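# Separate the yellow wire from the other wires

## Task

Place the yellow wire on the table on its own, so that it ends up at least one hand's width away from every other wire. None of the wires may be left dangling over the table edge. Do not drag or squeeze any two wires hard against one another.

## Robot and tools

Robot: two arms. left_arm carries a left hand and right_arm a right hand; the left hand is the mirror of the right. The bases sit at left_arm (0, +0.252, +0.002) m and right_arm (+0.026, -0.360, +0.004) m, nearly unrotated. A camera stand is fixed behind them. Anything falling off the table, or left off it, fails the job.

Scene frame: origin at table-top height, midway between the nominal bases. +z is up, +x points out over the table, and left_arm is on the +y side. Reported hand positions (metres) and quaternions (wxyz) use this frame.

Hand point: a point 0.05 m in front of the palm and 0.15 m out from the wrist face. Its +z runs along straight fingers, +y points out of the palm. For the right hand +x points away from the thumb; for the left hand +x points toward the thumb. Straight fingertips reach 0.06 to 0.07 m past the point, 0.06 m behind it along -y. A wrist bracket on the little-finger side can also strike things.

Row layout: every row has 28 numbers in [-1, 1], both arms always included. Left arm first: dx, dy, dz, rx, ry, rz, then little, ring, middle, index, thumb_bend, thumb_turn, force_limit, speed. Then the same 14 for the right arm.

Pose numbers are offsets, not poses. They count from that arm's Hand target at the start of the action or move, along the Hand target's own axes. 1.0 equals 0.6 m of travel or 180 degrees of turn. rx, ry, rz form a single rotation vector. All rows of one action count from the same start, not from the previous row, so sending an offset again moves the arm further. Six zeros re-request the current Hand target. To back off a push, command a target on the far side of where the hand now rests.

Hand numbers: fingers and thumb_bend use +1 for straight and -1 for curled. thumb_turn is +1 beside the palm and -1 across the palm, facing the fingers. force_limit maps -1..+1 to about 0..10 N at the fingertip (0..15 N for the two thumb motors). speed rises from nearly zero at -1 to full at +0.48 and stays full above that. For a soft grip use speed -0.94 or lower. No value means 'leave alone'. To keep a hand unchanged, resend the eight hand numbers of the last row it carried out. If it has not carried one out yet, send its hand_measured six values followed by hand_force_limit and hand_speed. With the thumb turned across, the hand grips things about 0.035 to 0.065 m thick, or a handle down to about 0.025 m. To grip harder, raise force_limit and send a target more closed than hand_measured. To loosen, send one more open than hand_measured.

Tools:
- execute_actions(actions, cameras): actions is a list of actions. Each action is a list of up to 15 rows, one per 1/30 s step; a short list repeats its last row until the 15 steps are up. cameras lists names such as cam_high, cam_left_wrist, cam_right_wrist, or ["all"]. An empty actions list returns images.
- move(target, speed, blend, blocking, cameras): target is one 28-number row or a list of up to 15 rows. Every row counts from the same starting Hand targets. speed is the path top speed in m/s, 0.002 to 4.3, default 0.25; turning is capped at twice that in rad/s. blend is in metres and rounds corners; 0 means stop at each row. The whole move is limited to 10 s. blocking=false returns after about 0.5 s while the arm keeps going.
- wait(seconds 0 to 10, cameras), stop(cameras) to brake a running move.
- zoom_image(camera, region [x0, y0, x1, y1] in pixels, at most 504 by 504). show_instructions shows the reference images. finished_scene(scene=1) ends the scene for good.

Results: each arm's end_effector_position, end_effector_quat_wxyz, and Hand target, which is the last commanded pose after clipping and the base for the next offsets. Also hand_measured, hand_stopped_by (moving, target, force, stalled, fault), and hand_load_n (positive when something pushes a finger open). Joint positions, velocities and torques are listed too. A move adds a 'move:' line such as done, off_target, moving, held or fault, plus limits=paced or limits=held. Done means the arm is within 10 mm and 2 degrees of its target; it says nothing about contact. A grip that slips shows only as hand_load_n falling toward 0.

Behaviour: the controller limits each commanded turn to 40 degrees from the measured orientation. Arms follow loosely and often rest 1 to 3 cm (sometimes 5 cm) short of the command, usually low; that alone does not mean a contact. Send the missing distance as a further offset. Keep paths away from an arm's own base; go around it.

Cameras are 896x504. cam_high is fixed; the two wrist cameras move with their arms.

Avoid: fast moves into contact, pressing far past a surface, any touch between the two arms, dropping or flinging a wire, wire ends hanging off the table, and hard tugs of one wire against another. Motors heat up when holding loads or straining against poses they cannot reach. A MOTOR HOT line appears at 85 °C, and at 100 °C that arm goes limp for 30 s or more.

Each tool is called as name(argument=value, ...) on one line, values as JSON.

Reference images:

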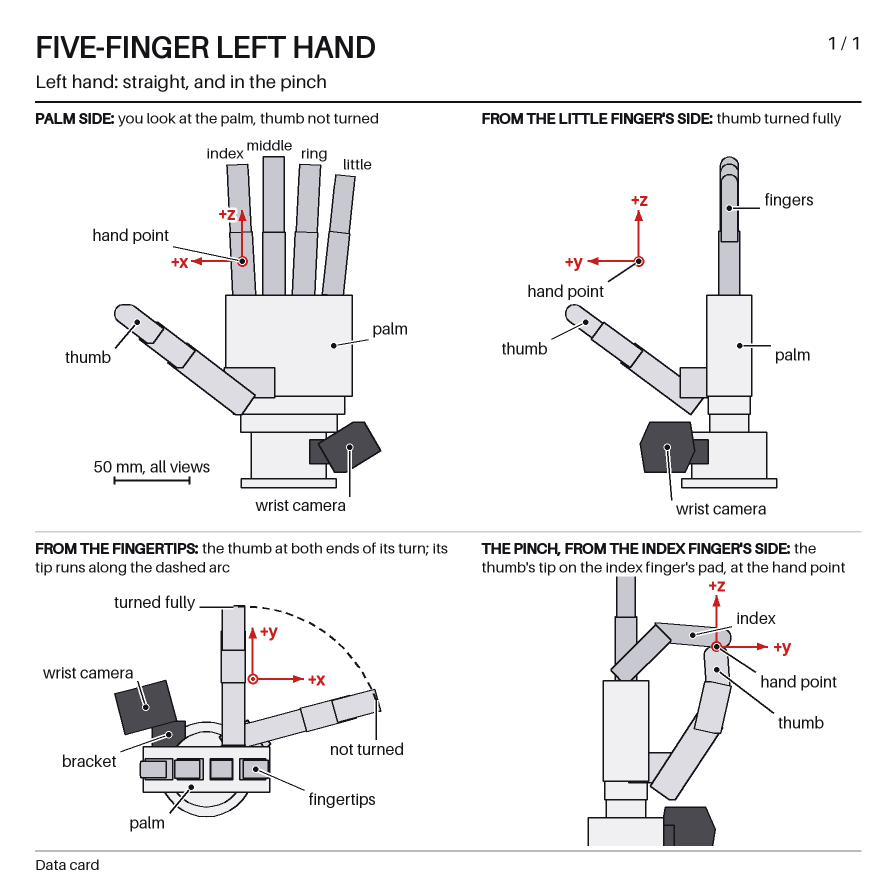

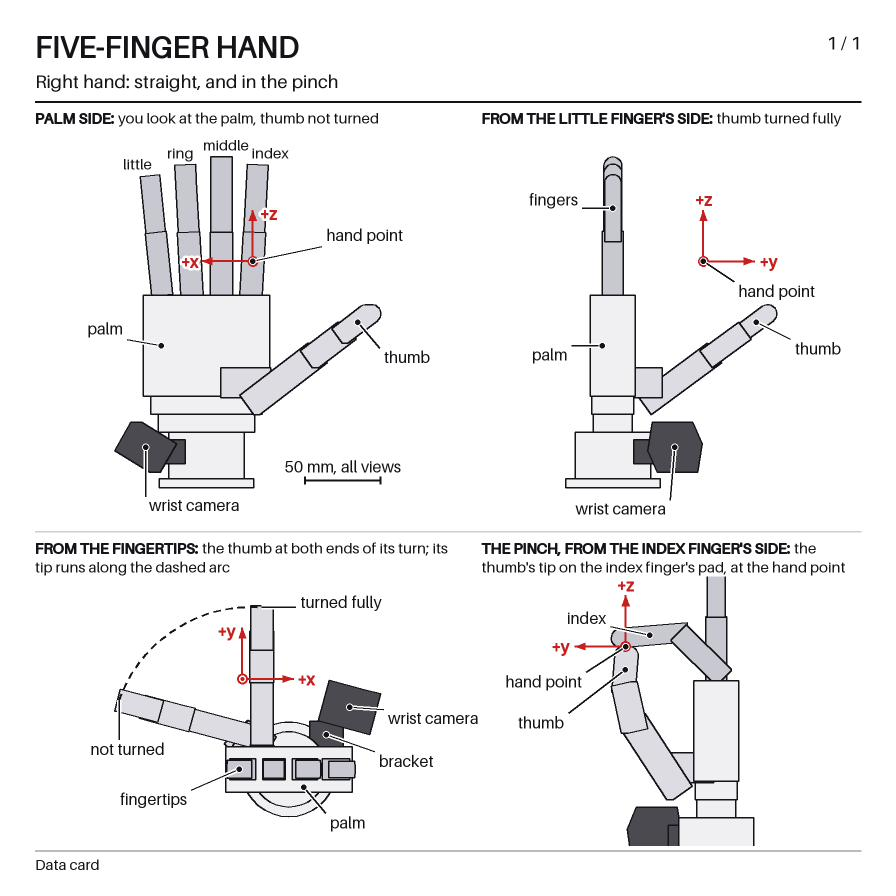

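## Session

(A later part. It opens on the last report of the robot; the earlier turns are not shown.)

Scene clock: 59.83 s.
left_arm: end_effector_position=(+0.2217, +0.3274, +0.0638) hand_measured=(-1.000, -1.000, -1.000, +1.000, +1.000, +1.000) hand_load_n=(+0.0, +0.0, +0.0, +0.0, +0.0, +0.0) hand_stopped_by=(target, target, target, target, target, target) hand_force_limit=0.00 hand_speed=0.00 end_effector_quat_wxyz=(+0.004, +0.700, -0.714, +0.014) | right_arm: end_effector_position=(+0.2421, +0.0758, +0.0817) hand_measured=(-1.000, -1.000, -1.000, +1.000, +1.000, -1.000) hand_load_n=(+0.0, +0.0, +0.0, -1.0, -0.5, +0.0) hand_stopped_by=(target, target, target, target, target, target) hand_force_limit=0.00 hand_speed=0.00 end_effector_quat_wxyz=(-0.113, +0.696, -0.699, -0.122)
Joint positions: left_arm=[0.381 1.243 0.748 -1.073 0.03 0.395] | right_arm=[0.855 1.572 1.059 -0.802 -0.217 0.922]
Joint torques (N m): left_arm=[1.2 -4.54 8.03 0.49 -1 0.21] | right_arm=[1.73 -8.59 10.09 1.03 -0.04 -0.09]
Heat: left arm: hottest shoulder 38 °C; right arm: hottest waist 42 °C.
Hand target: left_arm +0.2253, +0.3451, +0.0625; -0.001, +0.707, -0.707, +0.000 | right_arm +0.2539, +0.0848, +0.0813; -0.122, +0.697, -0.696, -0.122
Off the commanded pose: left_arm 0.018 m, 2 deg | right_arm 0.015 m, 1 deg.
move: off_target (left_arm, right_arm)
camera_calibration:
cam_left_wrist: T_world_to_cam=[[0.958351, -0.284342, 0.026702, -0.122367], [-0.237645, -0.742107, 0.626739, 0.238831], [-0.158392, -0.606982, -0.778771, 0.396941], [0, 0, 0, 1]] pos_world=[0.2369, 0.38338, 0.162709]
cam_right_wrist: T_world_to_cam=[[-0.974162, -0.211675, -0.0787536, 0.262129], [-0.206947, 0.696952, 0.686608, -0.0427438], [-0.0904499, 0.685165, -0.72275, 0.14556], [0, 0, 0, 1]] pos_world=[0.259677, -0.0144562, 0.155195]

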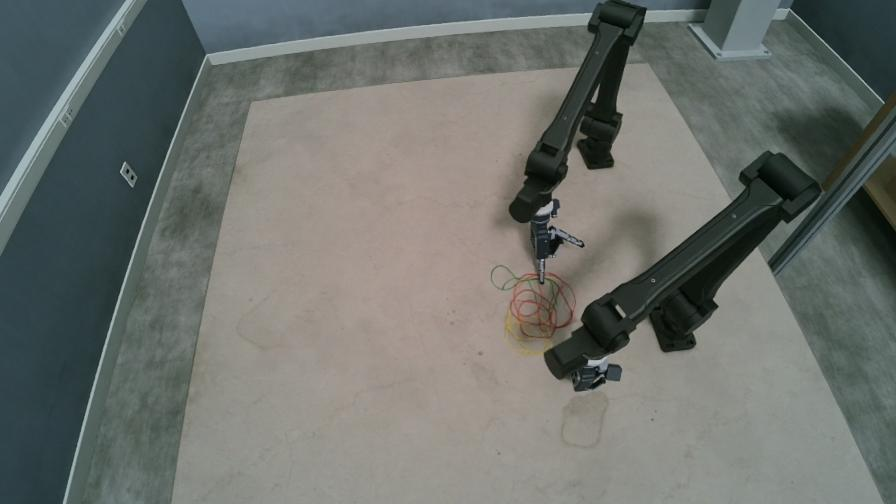

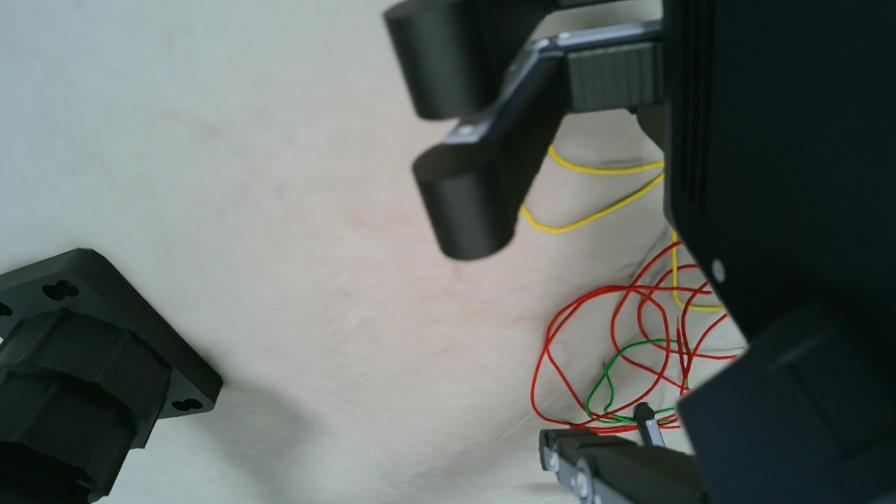

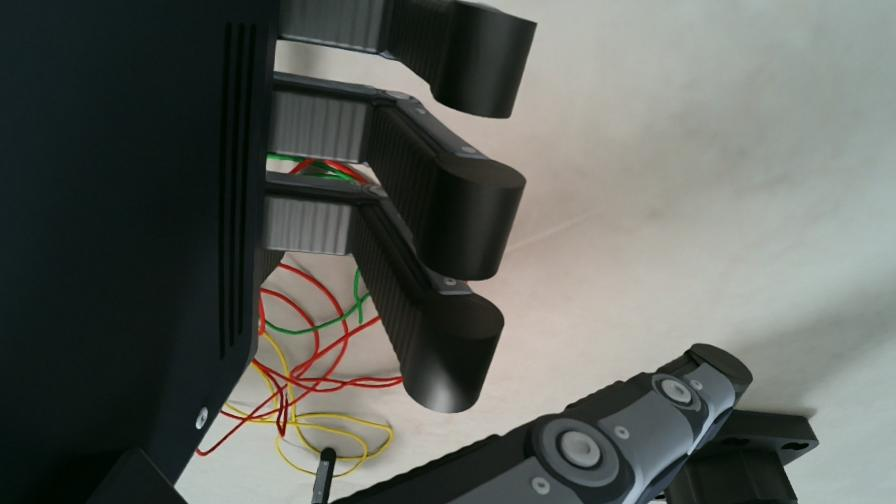

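move(target=[-0.12,0,0,0,0,0,-1,-1,-1,1,1,1,0,0, 0,0,0,0,0,0,-1,-1,-1,1,1,-1,0,0], speed=0.05, cameras=["all"])

zoom_image(camera="cam_high", region=[470, 250, 640, 410])

Scene clock: 62.20 s.
left_arm: end_effector_position=(+0.2225, +0.3949, +0.0643) hand_measured=(-1.000, -1.000, -1.000, +1.000, +1.000, +1.000) hand_load_n=(+0.0, +0.0, +0.0, +0.0, +0.0, +0.0) hand_stopped_by=(target, target, target, target, target, target) hand_force_limit=0.00 hand_speed=0.00 end_effector_quat_wxyz=(+0.007, +0.700, -0.714, +0.016) | right_arm: end_effector_position=(+0.2421, +0.0758, +0.0817) hand_measured=(-1.000, -1.000, -1.000, +1.000, +1.000, -1.000) hand_load_n=(+0.0, +0.0, +0.0, -0.5, -0.5, +0.0) hand_stopped_by=(target, target, target, target, target, target) hand_force_limit=0.00 hand_speed=0.00 end_effector_quat_wxyz=(-0.113, +0.696, -0.699, -0.122)
Joint positions: left_arm=[0.572 1.334 0.829 -1.073 0.033 0.588] | right_arm=[0.855 1.572 1.059 -0.802 -0.217 0.922]
Joint torques (N m): left_arm=[0.79 -6.36 8.7 0.94 -1.12 0.17] | right_arm=[1.79 -8.76 10.15 1.11 -0.07 -0.08]
Heat: left arm: hottest shoulder 38 °C; right arm: hottest waist 42 °C.
Hand target: left_arm +0.2253, +0.4172, +0.0626; -0.001, +0.707, -0.707, +0.000 | right_arm +0.2539, +0.0848, +0.0813; -0.122, +0.697, -0.696, -0.122
Off the commanded pose: left_arm 0.022 m, 2 deg | right_arm 0.015 m, 1 deg.
move: off_target (left_arm, right_arm)
camera_calibration:
cam_left_wrist: T_world_to_cam=[[0.958088, -0.285244, 0.0265146, -0.103496], [-0.237287, -0.738325, 0.631324, 0.286867], [-0.160505, -0.611156, -0.775065, 0.440309], [0, 0, 0, 1]] pos_world=[0.2379, 0.451377, 0.162907]
cam_right_wrist: T_world_to_cam=[[-0.974162, -0.211675, -0.0787536, 0.262129], [-0.206947, 0.696952, 0.686608, -0.0427438], [-0.0904499, 0.685165, -0.72275, 0.14556], [0, 0, 0, 1]] pos_world=[0.259677, -0.0144562, 0.155195]

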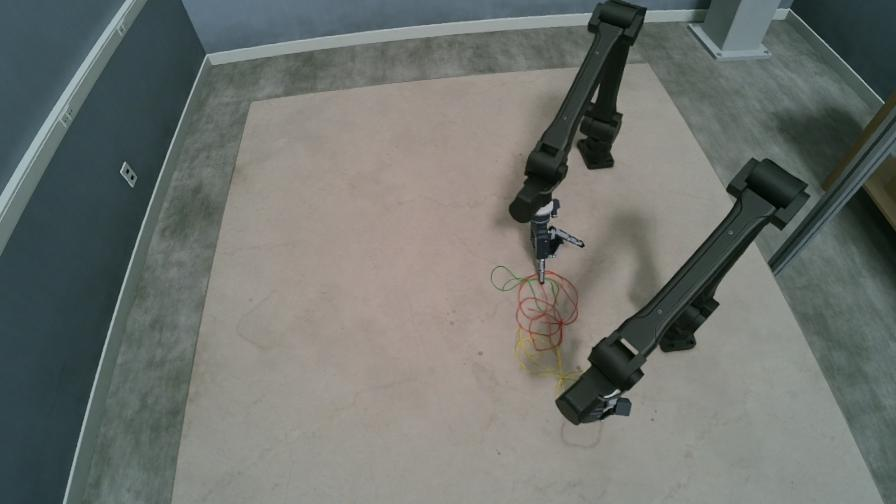

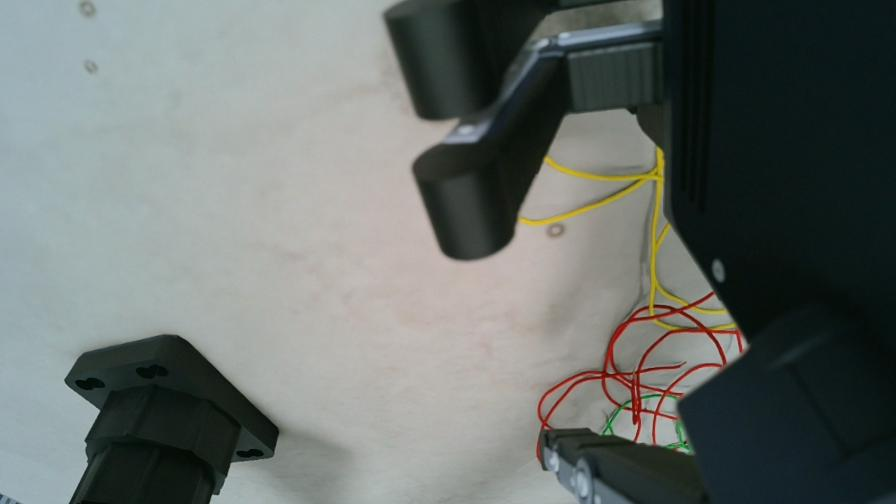

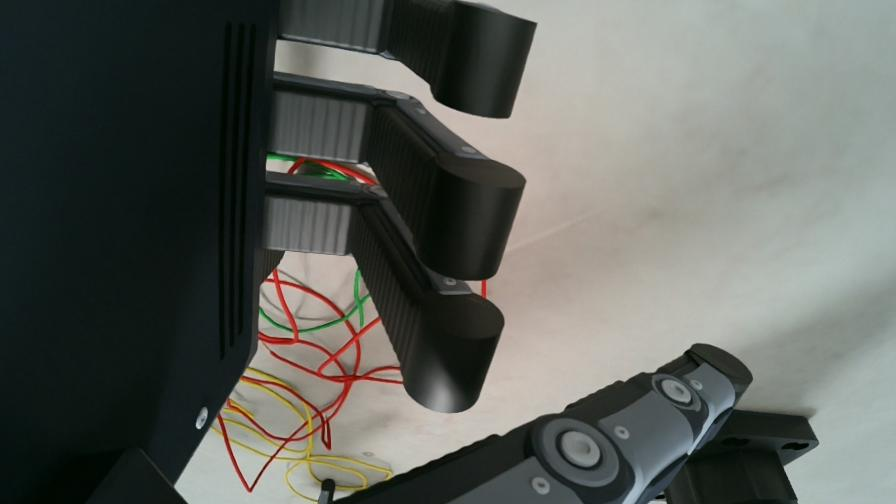

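Scaled by 2.965 from the camera's 896x504 image, which has a finer 1280x720 frame.

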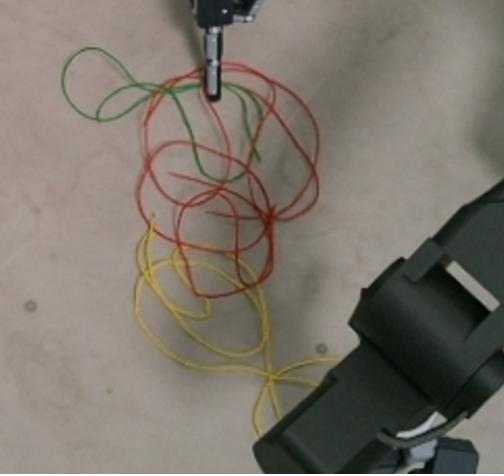

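move(target=[-0.117,-0.03,0,0,0,0,-1,-1,-1,1,1,1,0,0, 0,0,0,0,0,0,-1,-1,-1,1,1,-1,0,0], speed=0.05, cameras=["cam_high"])

zoom_image(camera="cam_high", region=[470, 250, 650, 430])

Scene clock: 64.63 s.
left_arm: end_effector_position=(+0.2379, +0.4616, +0.0659) hand_measured=(-1.000, -1.000, -1.000, +1.000, +1.000, +1.000) hand_load_n=(+0.0, +0.0, +0.0, -2.0, -0.5, +0.0) hand_stopped_by=(target, target, target, target, target, target) hand_force_limit=0.00 hand_speed=0.00 end_effector_quat_wxyz=(+0.012, +0.699, -0.714, +0.012) | right_arm: end_effector_position=(+0.2421, +0.0758, +0.0817) hand_measured=(-1.000, -1.000, -1.000, +1.000, +1.000, -1.000) hand_load_n=(+0.0, +0.0, +0.0, -1.0, +0.0, +0.0) hand_stopped_by=(target, target, target, target, target, target) hand_force_limit=0.00 hand_speed=0.00 end_effector_quat_wxyz=(-0.113, +0.696, -0.699, -0.122)
Joint positions: left_arm=[0.694 1.475 0.974 -1.091 0.027 0.71] | right_arm=[0.855 1.572 1.059 -0.802 -0.217 0.922]
Joint torques (N m): left_arm=[0.67 -7.18 9.03 1.14 -0.85 0.14] | right_arm=[2.02 -8.82 10.13 1.11 -0.07 -0.05]
Heat: left arm: hottest shoulder 38 °C; right arm: hottest waist 42 °C.
Hand target: left_arm +0.2433, +0.4874, +0.0628; -0.001, +0.707, -0.707, +0.000 | right_arm +0.2539, +0.0848, +0.0813; -0.122, +0.697, -0.696, -0.122
Off the commanded pose: left_arm 0.027 m, 2 deg | right_arm 0.015 m, 1 deg.
move: off_target (left_arm, right_arm)
Images, in order (width x height): cam_high 896x504.

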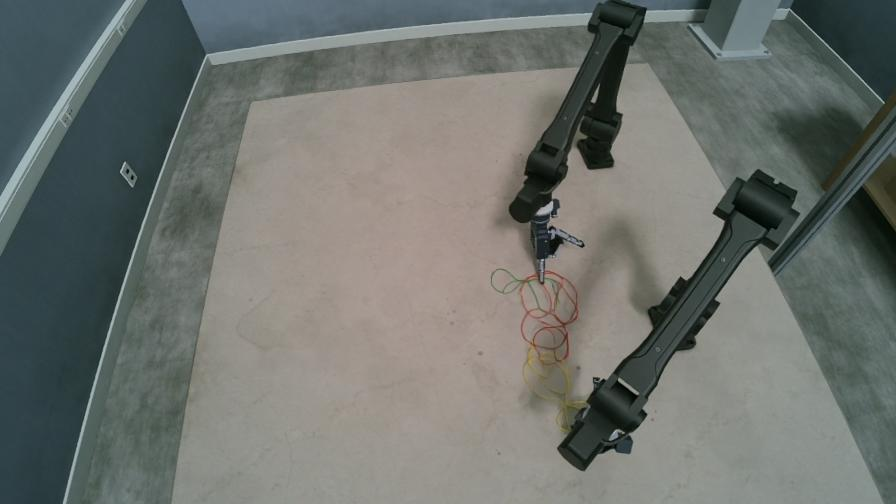

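Scaled by 2.800 from the camera's 896x504 image, which has a finer 1280x720 frame.

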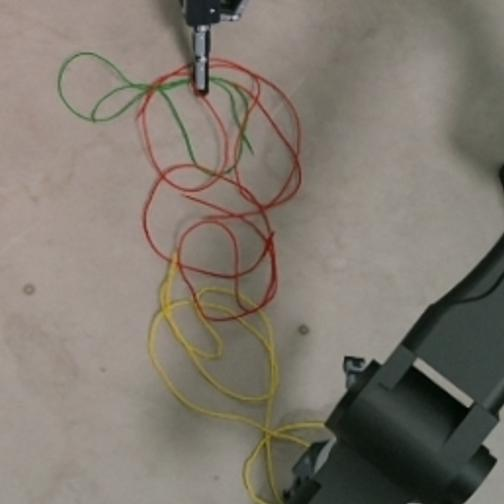

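move(target=[0,0,0,0,0,0,-1,-1,-1,1,1,1,0,0, 0.1567,0,-0.058,0,0,0,-1,-1,-1,1,1,-1,0,0], speed=0.05, cameras=["cam_high"])

zoom_image(camera="cam_high", region=[470, 220, 670, 420])

Scene clock: 68.00 s.
left_arm: end_effector_position=(+0.2379, +0.4616, +0.0659) hand_measured=(-1.000, -1.000, -1.000, +1.000, +1.000, +1.000) hand_load_n=(+0.0, +0.0, +0.0, -2.0, +0.0, +0.0) hand_stopped_by=(target, target, target, target, target, target) hand_force_limit=0.00 hand_speed=0.00 end_effector_quat_wxyz=(+0.012, +0.699, -0.715, +0.012) | right_arm: end_effector_position=(+0.2536, -0.0107, +0.0790) hand_measured=(-1.000, -1.000, -1.000, +1.000, +1.000, -1.000) hand_load_n=(+0.0, +0.0, +0.0, +0.0, +0.0, +0.0) hand_stopped_by=(target, target, target, target, target, target) hand_force_limit=0.00 hand_speed=0.00 end_effector_quat_wxyz=(-0.122, +0.695, -0.697, -0.123)
Joint positions: left_arm=[0.694 1.475 0.974 -1.091 0.027 0.711] | right_arm=[0.689 1.438 0.898 -0.797 -0.259 0.758]
Joint torques (N m): left_arm=[1.61 -7.24 9.28 1.36 -0.85 0.15] | right_arm=[1.79 -9.64 7.27 0.13 -0.18 -0.11]
Heat: left arm: hottest shoulder 38 °C; right arm: hottest waist 42 °C.
Hand target: left_arm +0.2433, +0.4873, +0.0628; -0.001, +0.707, -0.707, +0.000 | right_arm +0.2539, -0.0154, +0.0821; -0.122, +0.697, -0.696, -0.122
Off the commanded pose: left_arm 0.027 m, 2 deg | right_arm 0.006 m, 0 deg.
move: off_target (left_arm)
Images, in order (width x height): cam_high 896x504.

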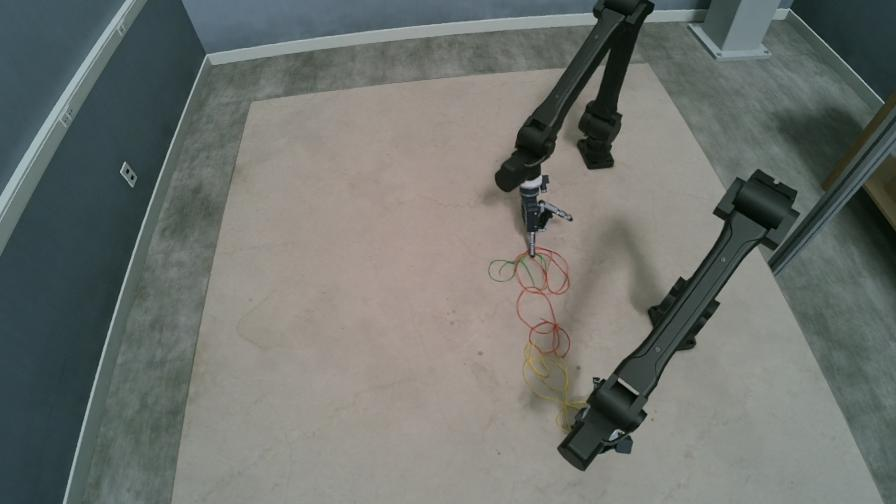

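Scaled by 2.520 from the camera's 896x504 image, which has a finer 1280x720 frame.

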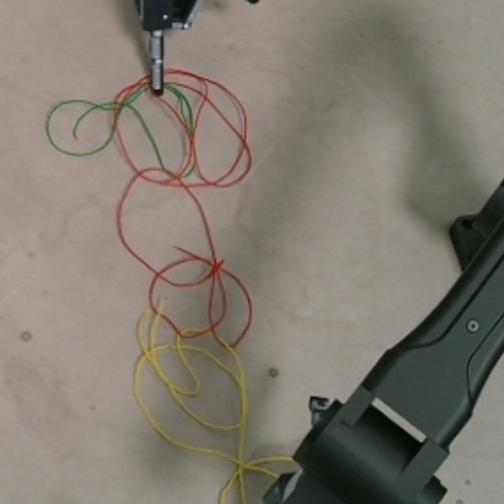

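move(target=[0,0,0,0,0,0,-1,-1,-1,1,1,1,0,0, 0.1880,0,-0.0684,0,0,0,-1,-1,-1,1,1,-1,0,0], speed=0.05, cameras=["cam_high"])

zoom_image(camera="cam_high", region=[470, 220, 670, 420])

Scene clock: 71.47 s.
left_arm: end_effector_position=(+0.2379, +0.4616, +0.0659) hand_measured=(-1.000, -1.000, -1.000, +1.000, +1.000, +1.000) hand_load_n=(+0.0, +0.0, +0.5, -2.0, +0.0, -0.5) hand_stopped_by=(target, target, target, target, target, target) hand_force_limit=0.00 hand_speed=0.00 end_effector_quat_wxyz=(+0.012, +0.699, -0.715, +0.012) | right_arm: end_effector_position=(+0.2537, -0.1326, +0.0785) hand_measured=(-1.000, -1.000, -1.000, +1.000, +1.000, -1.000) hand_load_n=(+0.0, +0.5, +0.0, +0.0, +0.0, +0.0) hand_stopped_by=(target, target, target, target, target, target) hand_force_limit=0.00 hand_speed=0.00 end_effector_quat_wxyz=(-0.118, +0.696, -0.698, -0.123)
Joint positions: left_arm=[0.694 1.475 0.974 -1.091 0.027 0.711] | right_arm=[0.398 1.278 0.748 -0.897 -0.312 0.459]
Joint torques (N m): left_arm=[1.32 -7.12 9.2 1.24 -0.85 0.17] | right_arm=[1.49 -7.36 7.5 0.08 -0.25 -0.08]
Heat: left arm: hottest shoulder 38 °C; right arm: hottest waist 42 °C.
Hand target: left_arm +0.2433, +0.4873, +0.0628; -0.001, +0.707, -0.707, +0.000 | right_arm +0.2540, -0.1355, +0.0823; -0.122, +0.697, -0.696, -0.122
Off the commanded pose: left_arm 0.027 m, 2 deg | right_arm 0.005 m, 1 deg.
move: off_target (left_arm)
Images, in order (width x height): cam_high 896x504.

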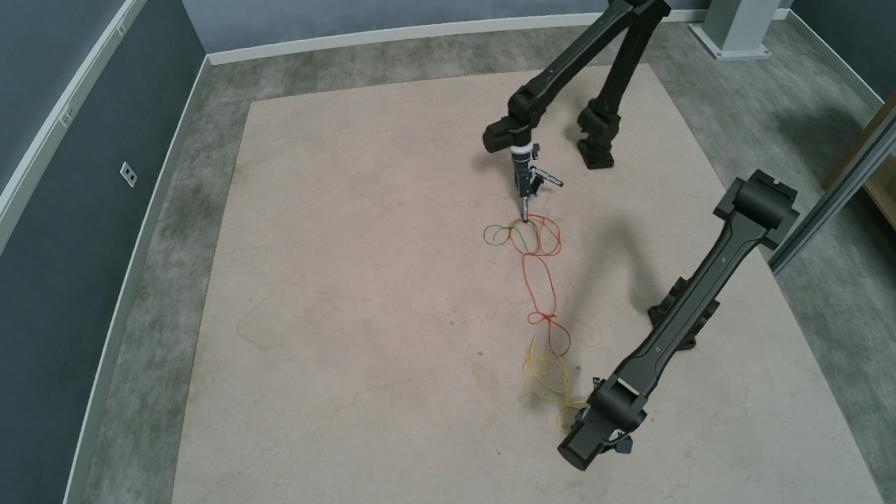

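Scaled by 2.520 from the camera's 896x504 image, which has a finer 1280x720 frame.

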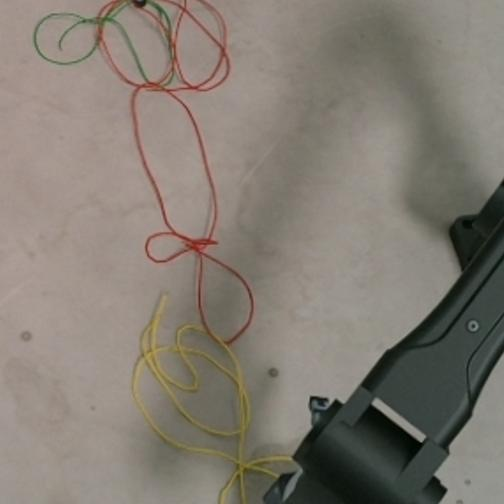

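move(target=[0,0,0,0,0,0,-1,-1,-1,1,1,1,0,0, 0.2037,-0.05,-0.0741,0,0,0,-1,-1,-1,1,1,-1,0,0], speed=0.05, cameras=["cam_high"])

zoom_image(camera="cam_high", region=[440, 150, 720, 430])

Scene clock: 75.30 s.
left_arm: end_effector_position=(+0.2379, +0.4616, +0.0659) hand_measured=(-1.000, -1.000, -1.000, +1.000, +1.000, +1.000) hand_load_n=(+0.0, +0.0, +0.0, -2.0, +0.0, +0.0) hand_stopped_by=(target, target, target, target, target, target) hand_force_limit=0.00 hand_speed=0.00 end_effector_quat_wxyz=(+0.012, +0.699, -0.715, +0.012) | right_arm: end_effector_position=(+0.2705, -0.2617, +0.0760) hand_measured=(-1.000, -1.000, -1.000, +1.000, +1.000, -1.000) hand_load_n=(+0.0, +0.0, +0.0, +0.0, +0.0, +0.0) hand_stopped_by=(target, target, target, target, target, target) hand_force_limit=0.00 hand_speed=0.00 end_effector_quat_wxyz=(-0.117, +0.695, -0.698, -0.129)
Joint positions: left_arm=[0.694 1.475 0.974 -1.091 0.027 0.711] | right_arm=[-0.025 1.288 0.747 -1.044 -0.35 0.012]
Joint torques (N m): left_arm=[1.26 -7.77 9.22 1.32 -0.81 0.13] | right_arm=[1.85 -4.89 10.37 -0.23 -0.06 -0.09]
Heat: left arm: hottest shoulder 38 °C; right arm: hottest waist 42 °C.
Hand target: left_arm +0.2433, +0.4873, +0.0628; -0.001, +0.707, -0.707, +0.000 | right_arm +0.2842, -0.2655, +0.0825; -0.122, +0.697, -0.696, -0.122
Off the commanded pose: left_arm 0.027 m, 2 deg | right_arm 0.016 m, 1 deg.
move: off_target (left_arm, right_arm)
Images, in order (width x height): cam_high 896x504.

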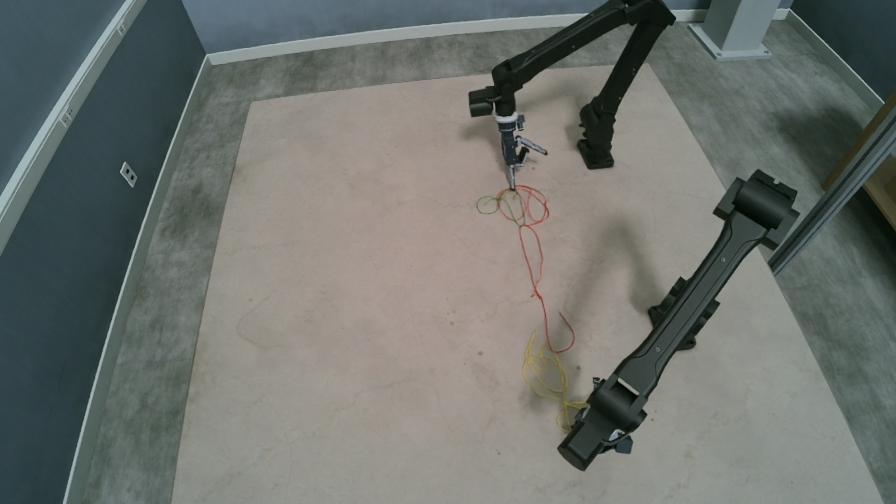

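Scaled by 1.800 from the camera's 896x504 image, which has a finer 1280x720 frame.

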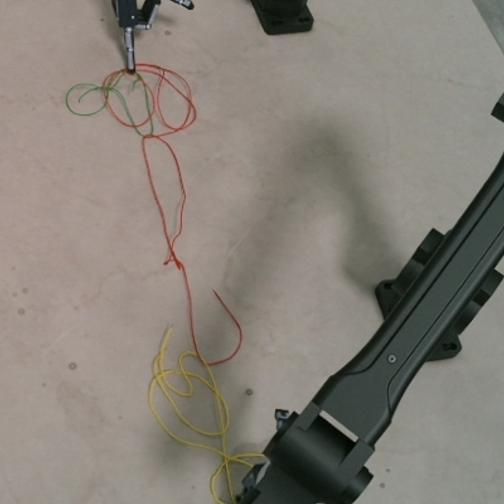

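move(target=[0,0,0,0,0,0,-1,-1,-1,1,1,1,0,0, 0.2037,0.0,-0.0741,0,0,0,-1,-1,-1,1,1,-1,0,0], speed=0.05, cameras=["cam_high"])

zoom_image(camera="cam_high", region=[440, 130, 720, 430])

zoom_image(camera="cam_high", region=[500, 290, 620, 440])

Scene clock: 79.20 s.
left_arm: end_effector_position=(+0.2379, +0.4616, +0.0659) hand_measured=(-1.000, -1.000, -1.000, +1.000, +1.000, +1.000) hand_load_n=(+0.0, +0.0, +0.0, -2.0, +0.0, +0.0) hand_stopped_by=(target, target, target, target, target, target) hand_force_limit=0.00 hand_speed=0.00 end_effector_quat_wxyz=(+0.012, +0.699, -0.715, +0.012) | right_arm: end_effector_position=(+0.2723, -0.3874, +0.0762) hand_measured=(-1.000, -1.000, -1.000, +1.000, +1.000, -1.000) hand_load_n=(+0.0, +0.0, +0.0, +0.0, +0.0, +0.0) hand_stopped_by=(target, target, target, target, target, target) hand_force_limit=0.00 hand_speed=0.00 end_effector_quat_wxyz=(-0.119, +0.693, -0.699, -0.131)
Joint positions: left_arm=[0.694 1.475 0.974 -1.091 0.027 0.711] | right_arm=[-0.416 1.386 0.835 -1.172 -0.323 -0.398]
Joint torques (N m): left_arm=[1.44 -7.18 9.39 1.26 -0.89 0.17] | right_arm=[1.79 -6.53 10.3 -0.49 0.02 -0.07]
Heat: left arm: hottest shoulder 38 °C; right arm: hottest waist 42 °C.
Hand target: left_arm +0.2433, +0.4873, +0.0628; -0.001, +0.707, -0.707, +0.000 | right_arm +0.2843, -0.3956, +0.0827; -0.122, +0.697, -0.696, -0.122
Off the commanded pose: left_arm 0.026 m, 2 deg | right_arm 0.016 m, 1 deg.
move: off_target (left_arm, right_arm)
Images, in order (width x height): cam_high 896x504.

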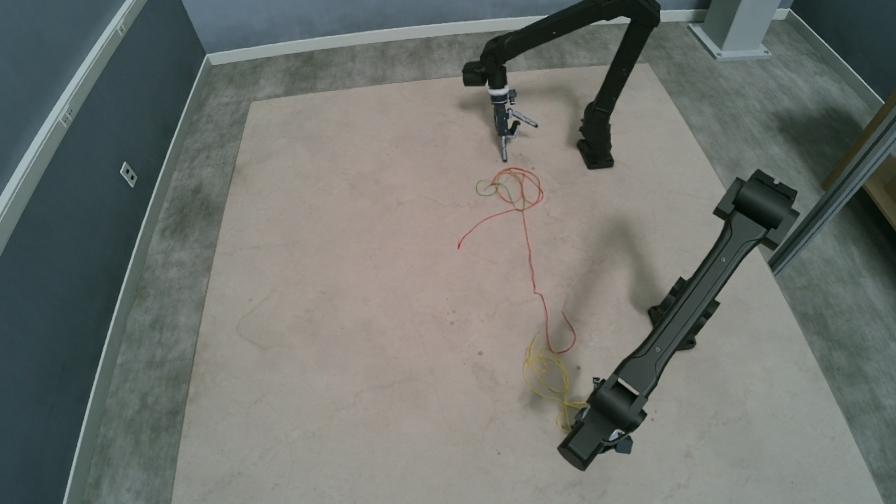

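Scaled by 1.680 from the camera's 896x504 image, which has a finer 1280x720 frame.

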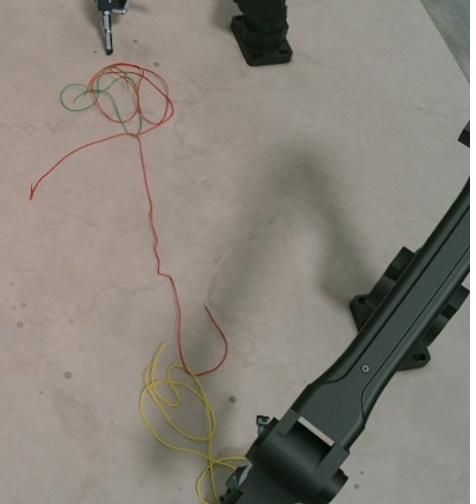

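Scaled by 3.360 from the camera's 896x504 image, which has a finer 1280x720 frame.

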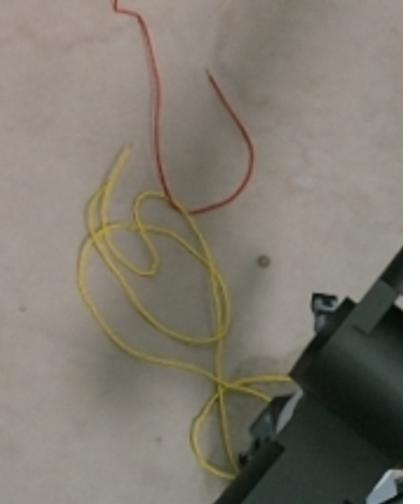

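move(target=[-0.06,-0.2,-0.004,0,0,0,-1,-1,-1,1,1,1,0,0, 0,0,0,0,0,0,-1,-1,-1,1,1,-1,0,0], speed=0.06, cameras=["cam_high"])

zoom_image(camera="cam_high", region=[440, 250, 700, 504])

Scene clock: 83.00 s.
left_arm: end_effector_position=(+0.3415, +0.5195, +0.0693) hand_measured=(-1.000, -1.000, -1.000, +1.000, +1.000, +1.000) hand_load_n=(+0.0, +0.0, +0.0, -5.5, -0.5, +0.0) hand_stopped_by=(target, target, target, target, target, target) hand_force_limit=0.00 hand_speed=0.00 end_effector_quat_wxyz=(+0.010, +0.707, -0.707, -0.001) | right_arm: end_effector_position=(+0.2722, -0.3875, +0.0762) hand_measured=(-1.000, -1.000, -1.000, +1.000, +1.000, -1.000) hand_load_n=(+0.0, +0.0, +0.5, +0.0, +0.0, +0.0) hand_stopped_by=(target, target, target, target, target, target) hand_force_limit=0.00 hand_speed=0.00 end_effector_quat_wxyz=(-0.119, +0.694, -0.698, -0.131)
Joint positions: left_arm=[0.645 1.753 1.329 -1.167 0.001 0.64] | right_arm=[-0.416 1.386 0.835 -1.172 -0.323 -0.399]
Joint torques (N m): left_arm=[-2.9 -11.22 9.73 0.9 0.04 -0.19] | right_arm=[1.79 -6.36 10.25 -0.36 0.01 -0.09]
Heat: left arm: hottest shoulder 38 °C; right arm: hottest waist 42 °C.
Hand target: left_arm +0.3634, +0.5232, +0.0654; -0.001, +0.707, -0.707, +0.000 | right_arm +0.2843, -0.3956, +0.0827; -0.122, +0.697, -0.696, -0.122
Off the commanded pose: left_arm 0.023 m, 1 deg | right_arm 0.016 m, 1 deg.
move: off_target (left_arm, right_arm)
Images, in order (width x height): cam_high 896x504.

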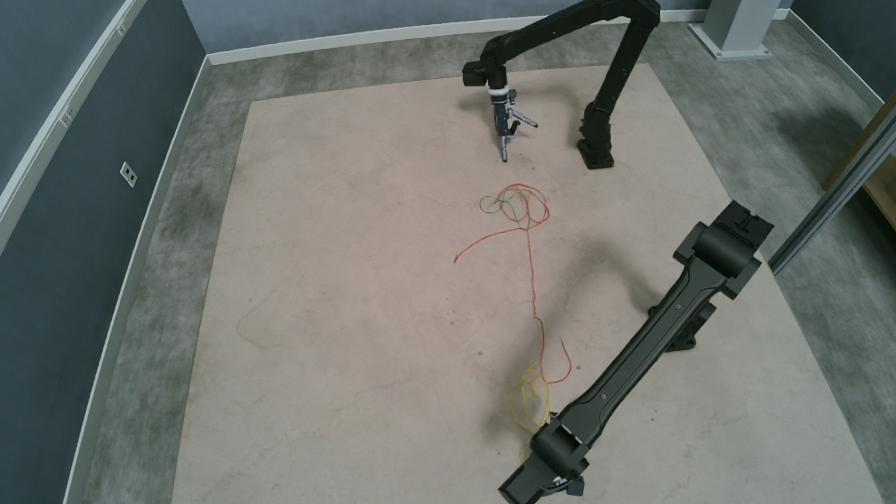

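Scaled by 1.938 from the camera's 896x504 image, which has a finer 1280x720 frame.

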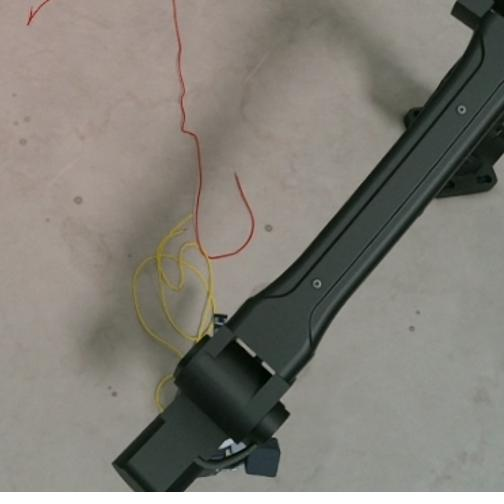

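zoom_image(camera="cam_high", region=[500, 330, 590, 430])

Scaled by 5.040 from the camera's 896x504 image, which has a finer 1280x720 frame.

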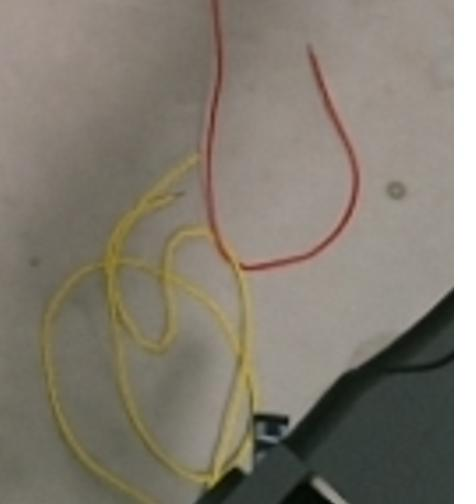

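zoom_image(camera="cam_high", region=[450, 150, 580, 270])

wait(seconds=0.1, cameras=["cam_right_wrist"])

Scaled by 3.877 from the camera's 896x504 image, which has a finer 1280x720 frame.

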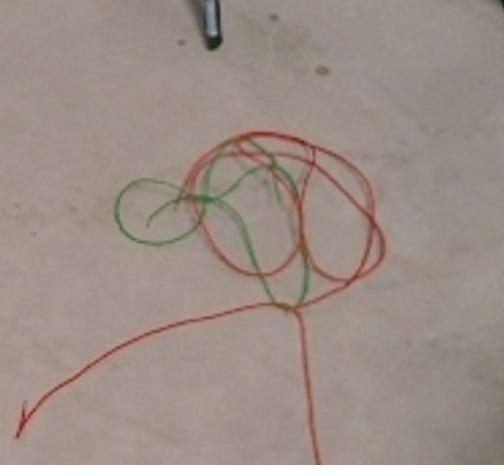

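Scene clock: 84.07 s.
left_arm: end_effector_position=(+0.3414, +0.5195, +0.0693) hand_measured=(-1.000, -1.000, -1.000, +1.000, +1.000, +1.000) hand_load_n=(+0.0, +0.0, +0.0, -6.0, +0.0, +0.0) hand_stopped_by=(target, target, target, target, target, target) hand_force_limit=0.00 hand_speed=0.00 end_effector_quat_wxyz=(+0.010, +0.707, -0.707, -0.001) | right_arm: end_effector_position=(+0.2722, -0.3875, +0.0762) hand_measured=(-1.000, -1.000, -1.000, +1.000, +1.000, -1.000) hand_load_n=(+0.0, +0.0, +0.0, +0.0, +0.0, +0.0) hand_stopped_by=(target, target, target, target, target, target) hand_force_limit=0.00 hand_speed=0.00 end_effector_quat_wxyz=(-0.119, +0.694, -0.698, -0.131)
Joint positions: left_arm=[0.645 1.753 1.329 -1.167 0.001 0.64] | right_arm=[-0.416 1.386 0.835 -1.172 -0.323 -0.399]
Joint torques (N m): left_arm=[-2.61 -12.04 9.85 0.95 0.02 -0.16] | right_arm=[1.85 -6.18 10.21 -0.43 0 -0.1]
Heat: left arm: hottest shoulder 38 °C; right arm: hottest waist 42 °C.
Hand target: left_arm +0.3633, +0.5232, +0.0654; -0.001, +0.707, -0.707, +0.000 | right_arm +0.2843, -0.3956, +0.0827; -0.122, +0.697, -0.696, -0.122
Off the commanded pose: left_arm 0.023 m, 1 deg | right_arm 0.016 m, 1 deg.
wait: 0.10 s; at rest from the start
camera_calibration:
cam_right_wrist: T_world_to_cam=[[-0.974901, -0.208083, -0.0791825, 0.194652], [-0.202658, 0.682124, 0.702593, 0.282027], [-0.0921856, 0.701005, -0.707173, 0.467046], [0, 0, 0, 1]] pos_world=[0.289976, -0.479275, 0.147546]
Images, in order (width x height): cam_right_wrist 896x504.

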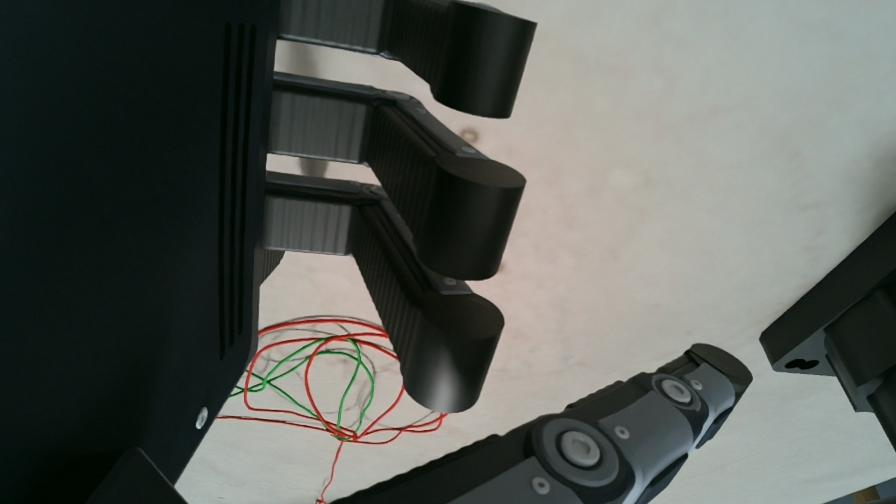

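zoom_image(camera="cam_right_wrist", region=[220, 290, 460, 504])

Scaled by 2.100 from the camera's 896x504 image, which has a finer 1280x720 frame.

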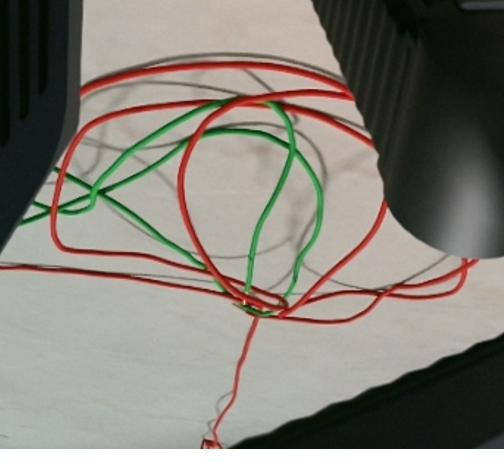

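move(target=[[0,0,-0.008,0,0,0,-1,-1,-1,1,1,1,0,0, -0.0285,0,-0.0783,0,0,0,-1,-1,-1,1,1,-1,0,0],[0,0,-0.008,0,0,0,-1,-1,-1,1,1,1,0,0, -0.2948,0.0233,0.0185,0,0,0,-1,-1,-1,1,1,-1,0,0],[0,0,-0.008,0,0,0,-1,-1,-1,1,1,1,0,0, -0.2732,0.0233,0.078,0,0,0,-1,-1,-1,1,1,-1,0,0]], speed=[0.15,0.15,0.08], cameras=["cam_high","cam_right_wrist"])

zoom_image(camera="cam_high", region=[450, 150, 580, 270])

Scene clock: 90.47 s.
left_arm: end_effector_position=(+0.3415, +0.5195, +0.0697) hand_measured=(-1.000, -1.000, -1.000, +1.000, +1.000, +1.000) hand_load_n=(+0.0, +0.5, +0.5, -4.5, +0.0, +0.0) hand_stopped_by=(target, target, target, target, target, target) hand_force_limit=0.00 hand_speed=0.00 end_effector_quat_wxyz=(+0.012, +0.708, -0.706, -0.001) | right_arm: end_effector_position=(+0.2680, -0.2278, +0.0965) hand_measured=(-1.000, -1.000, -1.000, +1.000, +1.000, -1.000) hand_load_n=(+0.0, +0.0, +0.0, +0.0, -0.5, +0.0) hand_stopped_by=(target, target, target, target, target, target) hand_force_limit=0.00 hand_speed=0.00 end_effector_quat_wxyz=(-0.123, +0.698, -0.694, -0.123)
Joint positions: left_arm=[0.645 1.756 1.334 -1.173 0.001 0.638] | right_arm=[0.088 1.233 0.765 -1.058 -0.347 0.125]
Joint torques (N m): left_arm=[-3.37 -11.63 10.21 0.81 -0.01 -0.17] | right_arm=[3.37 -5.07 7.69 0.49 -0.09 0.13]
Heat: left arm: hottest shoulder 39 °C; right arm: hottest waist 42 °C.
Hand target: left_arm +0.3633, +0.5232, +0.0701; -0.001, +0.707, -0.707, +0.000 | right_arm +0.2702, -0.2255, +0.0946; -0.122, +0.697, -0.696, -0.122
Off the commanded pose: left_arm 0.022 m, 2 deg | right_arm 0.004 m, 0 deg.
move: off_target (left_arm)
camera_calibration:
cam_right_wrist: T_world_to_cam=[[-0.971232, -0.217223, -0.0975835, 0.224036], [-0.222781, 0.684053, 0.694579, 0.164556], [-0.0841264, 0.696337, -0.712767, 0.366449], [0, 0, 0, 1]] pos_world=[0.285079, -0.319071, 0.168758]
Images, in order (width x height): cam_high 896x504, cam_right_wrist 896x504.

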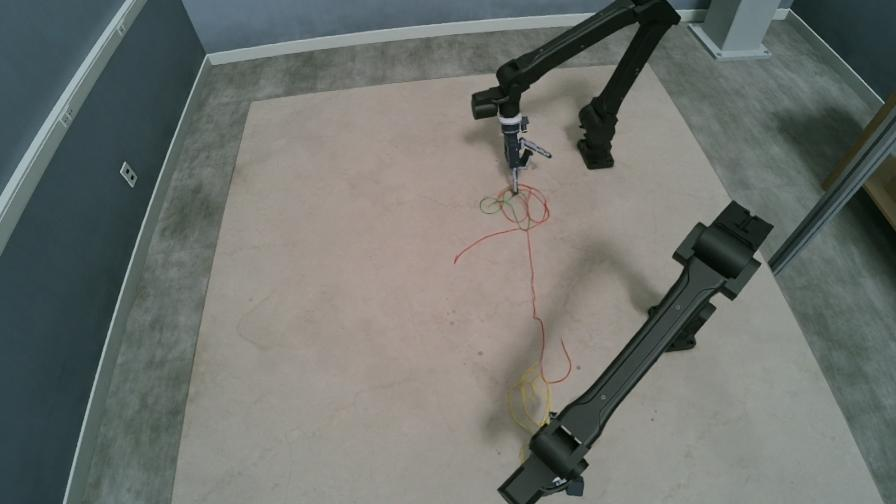

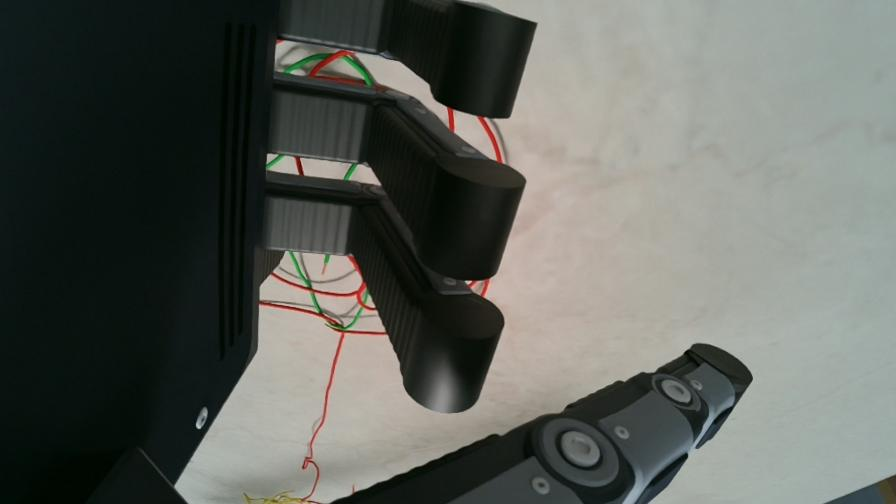

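Scaled by 3.877 from the camera's 896x504 image, which has a finer 1280x720 frame.

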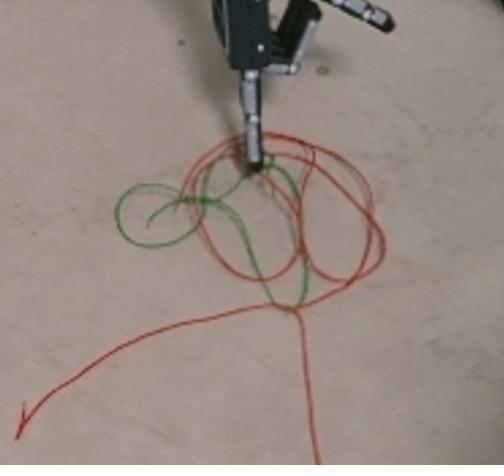

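move(target=[0,0,0,0,0,0,-1,-1,-1,1,1,1,0,0, 0.0142,0,0.0391,0,0,0,-1,-1,-1,1,1,-1,0,0], speed=0.05, cameras=["cam_high"])

zoom_image(camera="cam_high", region=[450, 150, 580, 270])

Scene clock: 92.00 s.
left_arm: end_effector_position=(+0.3415, +0.5195, +0.0697) hand_measured=(-1.000, -1.000, -1.000, +1.000, +1.000, +1.000) hand_load_n=(+0.0, +0.0, +0.0, -4.5, +0.0, +0.0) hand_stopped_by=(target, target, target, target, target, target) hand_force_limit=0.00 hand_speed=0.00 end_effector_quat_wxyz=(+0.012, +0.708, -0.706, -0.001) | right_arm: end_effector_position=(+0.2676, -0.2278, +0.0727) hand_measured=(-1.000, -1.000, -1.000, +1.000, +1.000, -1.000) hand_load_n=(+0.0, +0.0, +0.0, -0.5, +0.0, +0.0) hand_stopped_by=(target, target, target, target, target, target) hand_force_limit=0.00 hand_speed=0.00 end_effector_quat_wxyz=(-0.123, +0.698, -0.695, -0.123)
Joint positions: left_arm=[0.645 1.756 1.334 -1.173 0.001 0.638] | right_arm=[0.088 1.271 0.725 -0.982 -0.347 0.126]
Joint torques (N m): left_arm=[-3.66 -12.98 10.1 0.72 0.04 -0.1] | right_arm=[3.14 -5.13 7.3 0.72 -0.06 0.14]
Heat: left arm: hottest shoulder 39 °C; right arm: hottest waist 42 °C.
Hand target: left_arm +0.3633, +0.5232, +0.0701; -0.001, +0.707, -0.707, +0.000 | right_arm +0.2701, -0.2255, +0.0695; -0.122, +0.697, -0.696, -0.122
Off the commanded pose: left_arm 0.022 m, 1 deg | right_arm 0.005 m, 0 deg.
move: off_target (left_arm)
Images, in order (width x height): cam_high 896x504.

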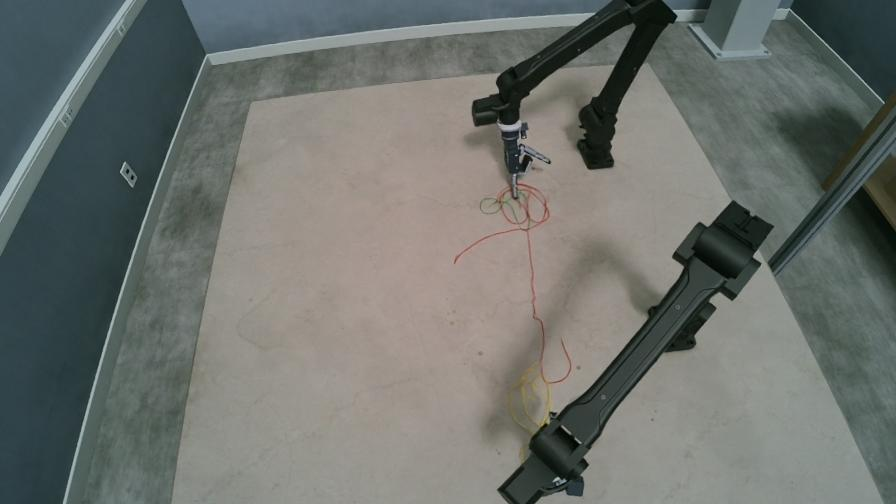

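Scaled by 3.877 from the camera's 896x504 image, which has a finer 1280x720 frame.

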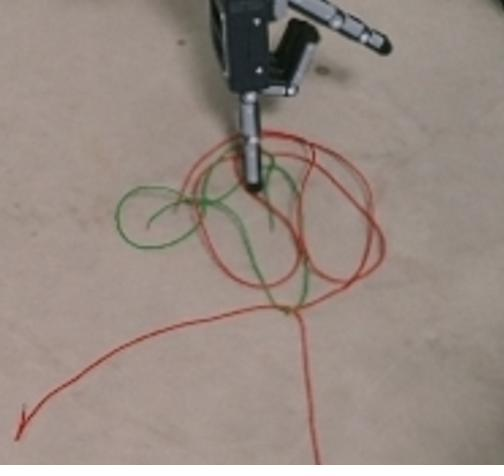

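move(target=[0,0,0,0,0,0,-1,-1,-1,1,1,1,0,0, 0.003,0,0.0085,0,0,0,-1,-1,-1,1,1,-1,0,0], speed=0.03, cameras=[])

Scene clock: 92.93 s.
left_arm: end_effector_position=(+0.3415, +0.5195, +0.0697) hand_measured=(-1.000, -1.000, -1.000, +1.000, +1.000, +1.000) hand_load_n=(+0.0, +0.0, +0.0, -4.5, +0.0, +0.0) hand_stopped_by=(target, target, target, target, target, target) hand_force_limit=0.00 hand_speed=0.00 end_effector_quat_wxyz=(+0.012, +0.708, -0.706, -0.001) | right_arm: end_effector_position=(+0.2681, -0.2277, +0.0715) hand_measured=(-1.000, -1.000, -1.000, +1.000, +1.000, -1.000) hand_load_n=(+0.0, +0.5, +0.0, -2.5, +0.0, +0.0) hand_stopped_by=(target, target, target, target, target, target) hand_force_limit=0.00 hand_speed=0.00 end_effector_quat_wxyz=(-0.125, +0.698, -0.694, -0.122)
Joint positions: left_arm=[0.645 1.756 1.334 -1.173 0.001 0.638] | right_arm=[0.088 1.271 0.722 -0.975 -0.348 0.126]
Joint torques (N m): left_arm=[-2.26 -12.63 9.92 0.62 0.04 -0.1] | right_arm=[2.67 -4.66 6.68 0.98 0 0.13]
Heat: left arm: hottest shoulder 39 °C; right arm: hottest waist 42 °C.
Hand target: left_arm +0.3633, +0.5232, +0.0701; -0.001, +0.707, -0.707, +0.000 | right_arm +0.2701, -0.2255, +0.0640; -0.122, +0.697, -0.696, -0.122
Off the commanded pose: left_arm 0.022 m, 1 deg | right_arm 0.008 m, 0 deg.
move: off_target (left_arm)
No camera images: "cameras" was empty.


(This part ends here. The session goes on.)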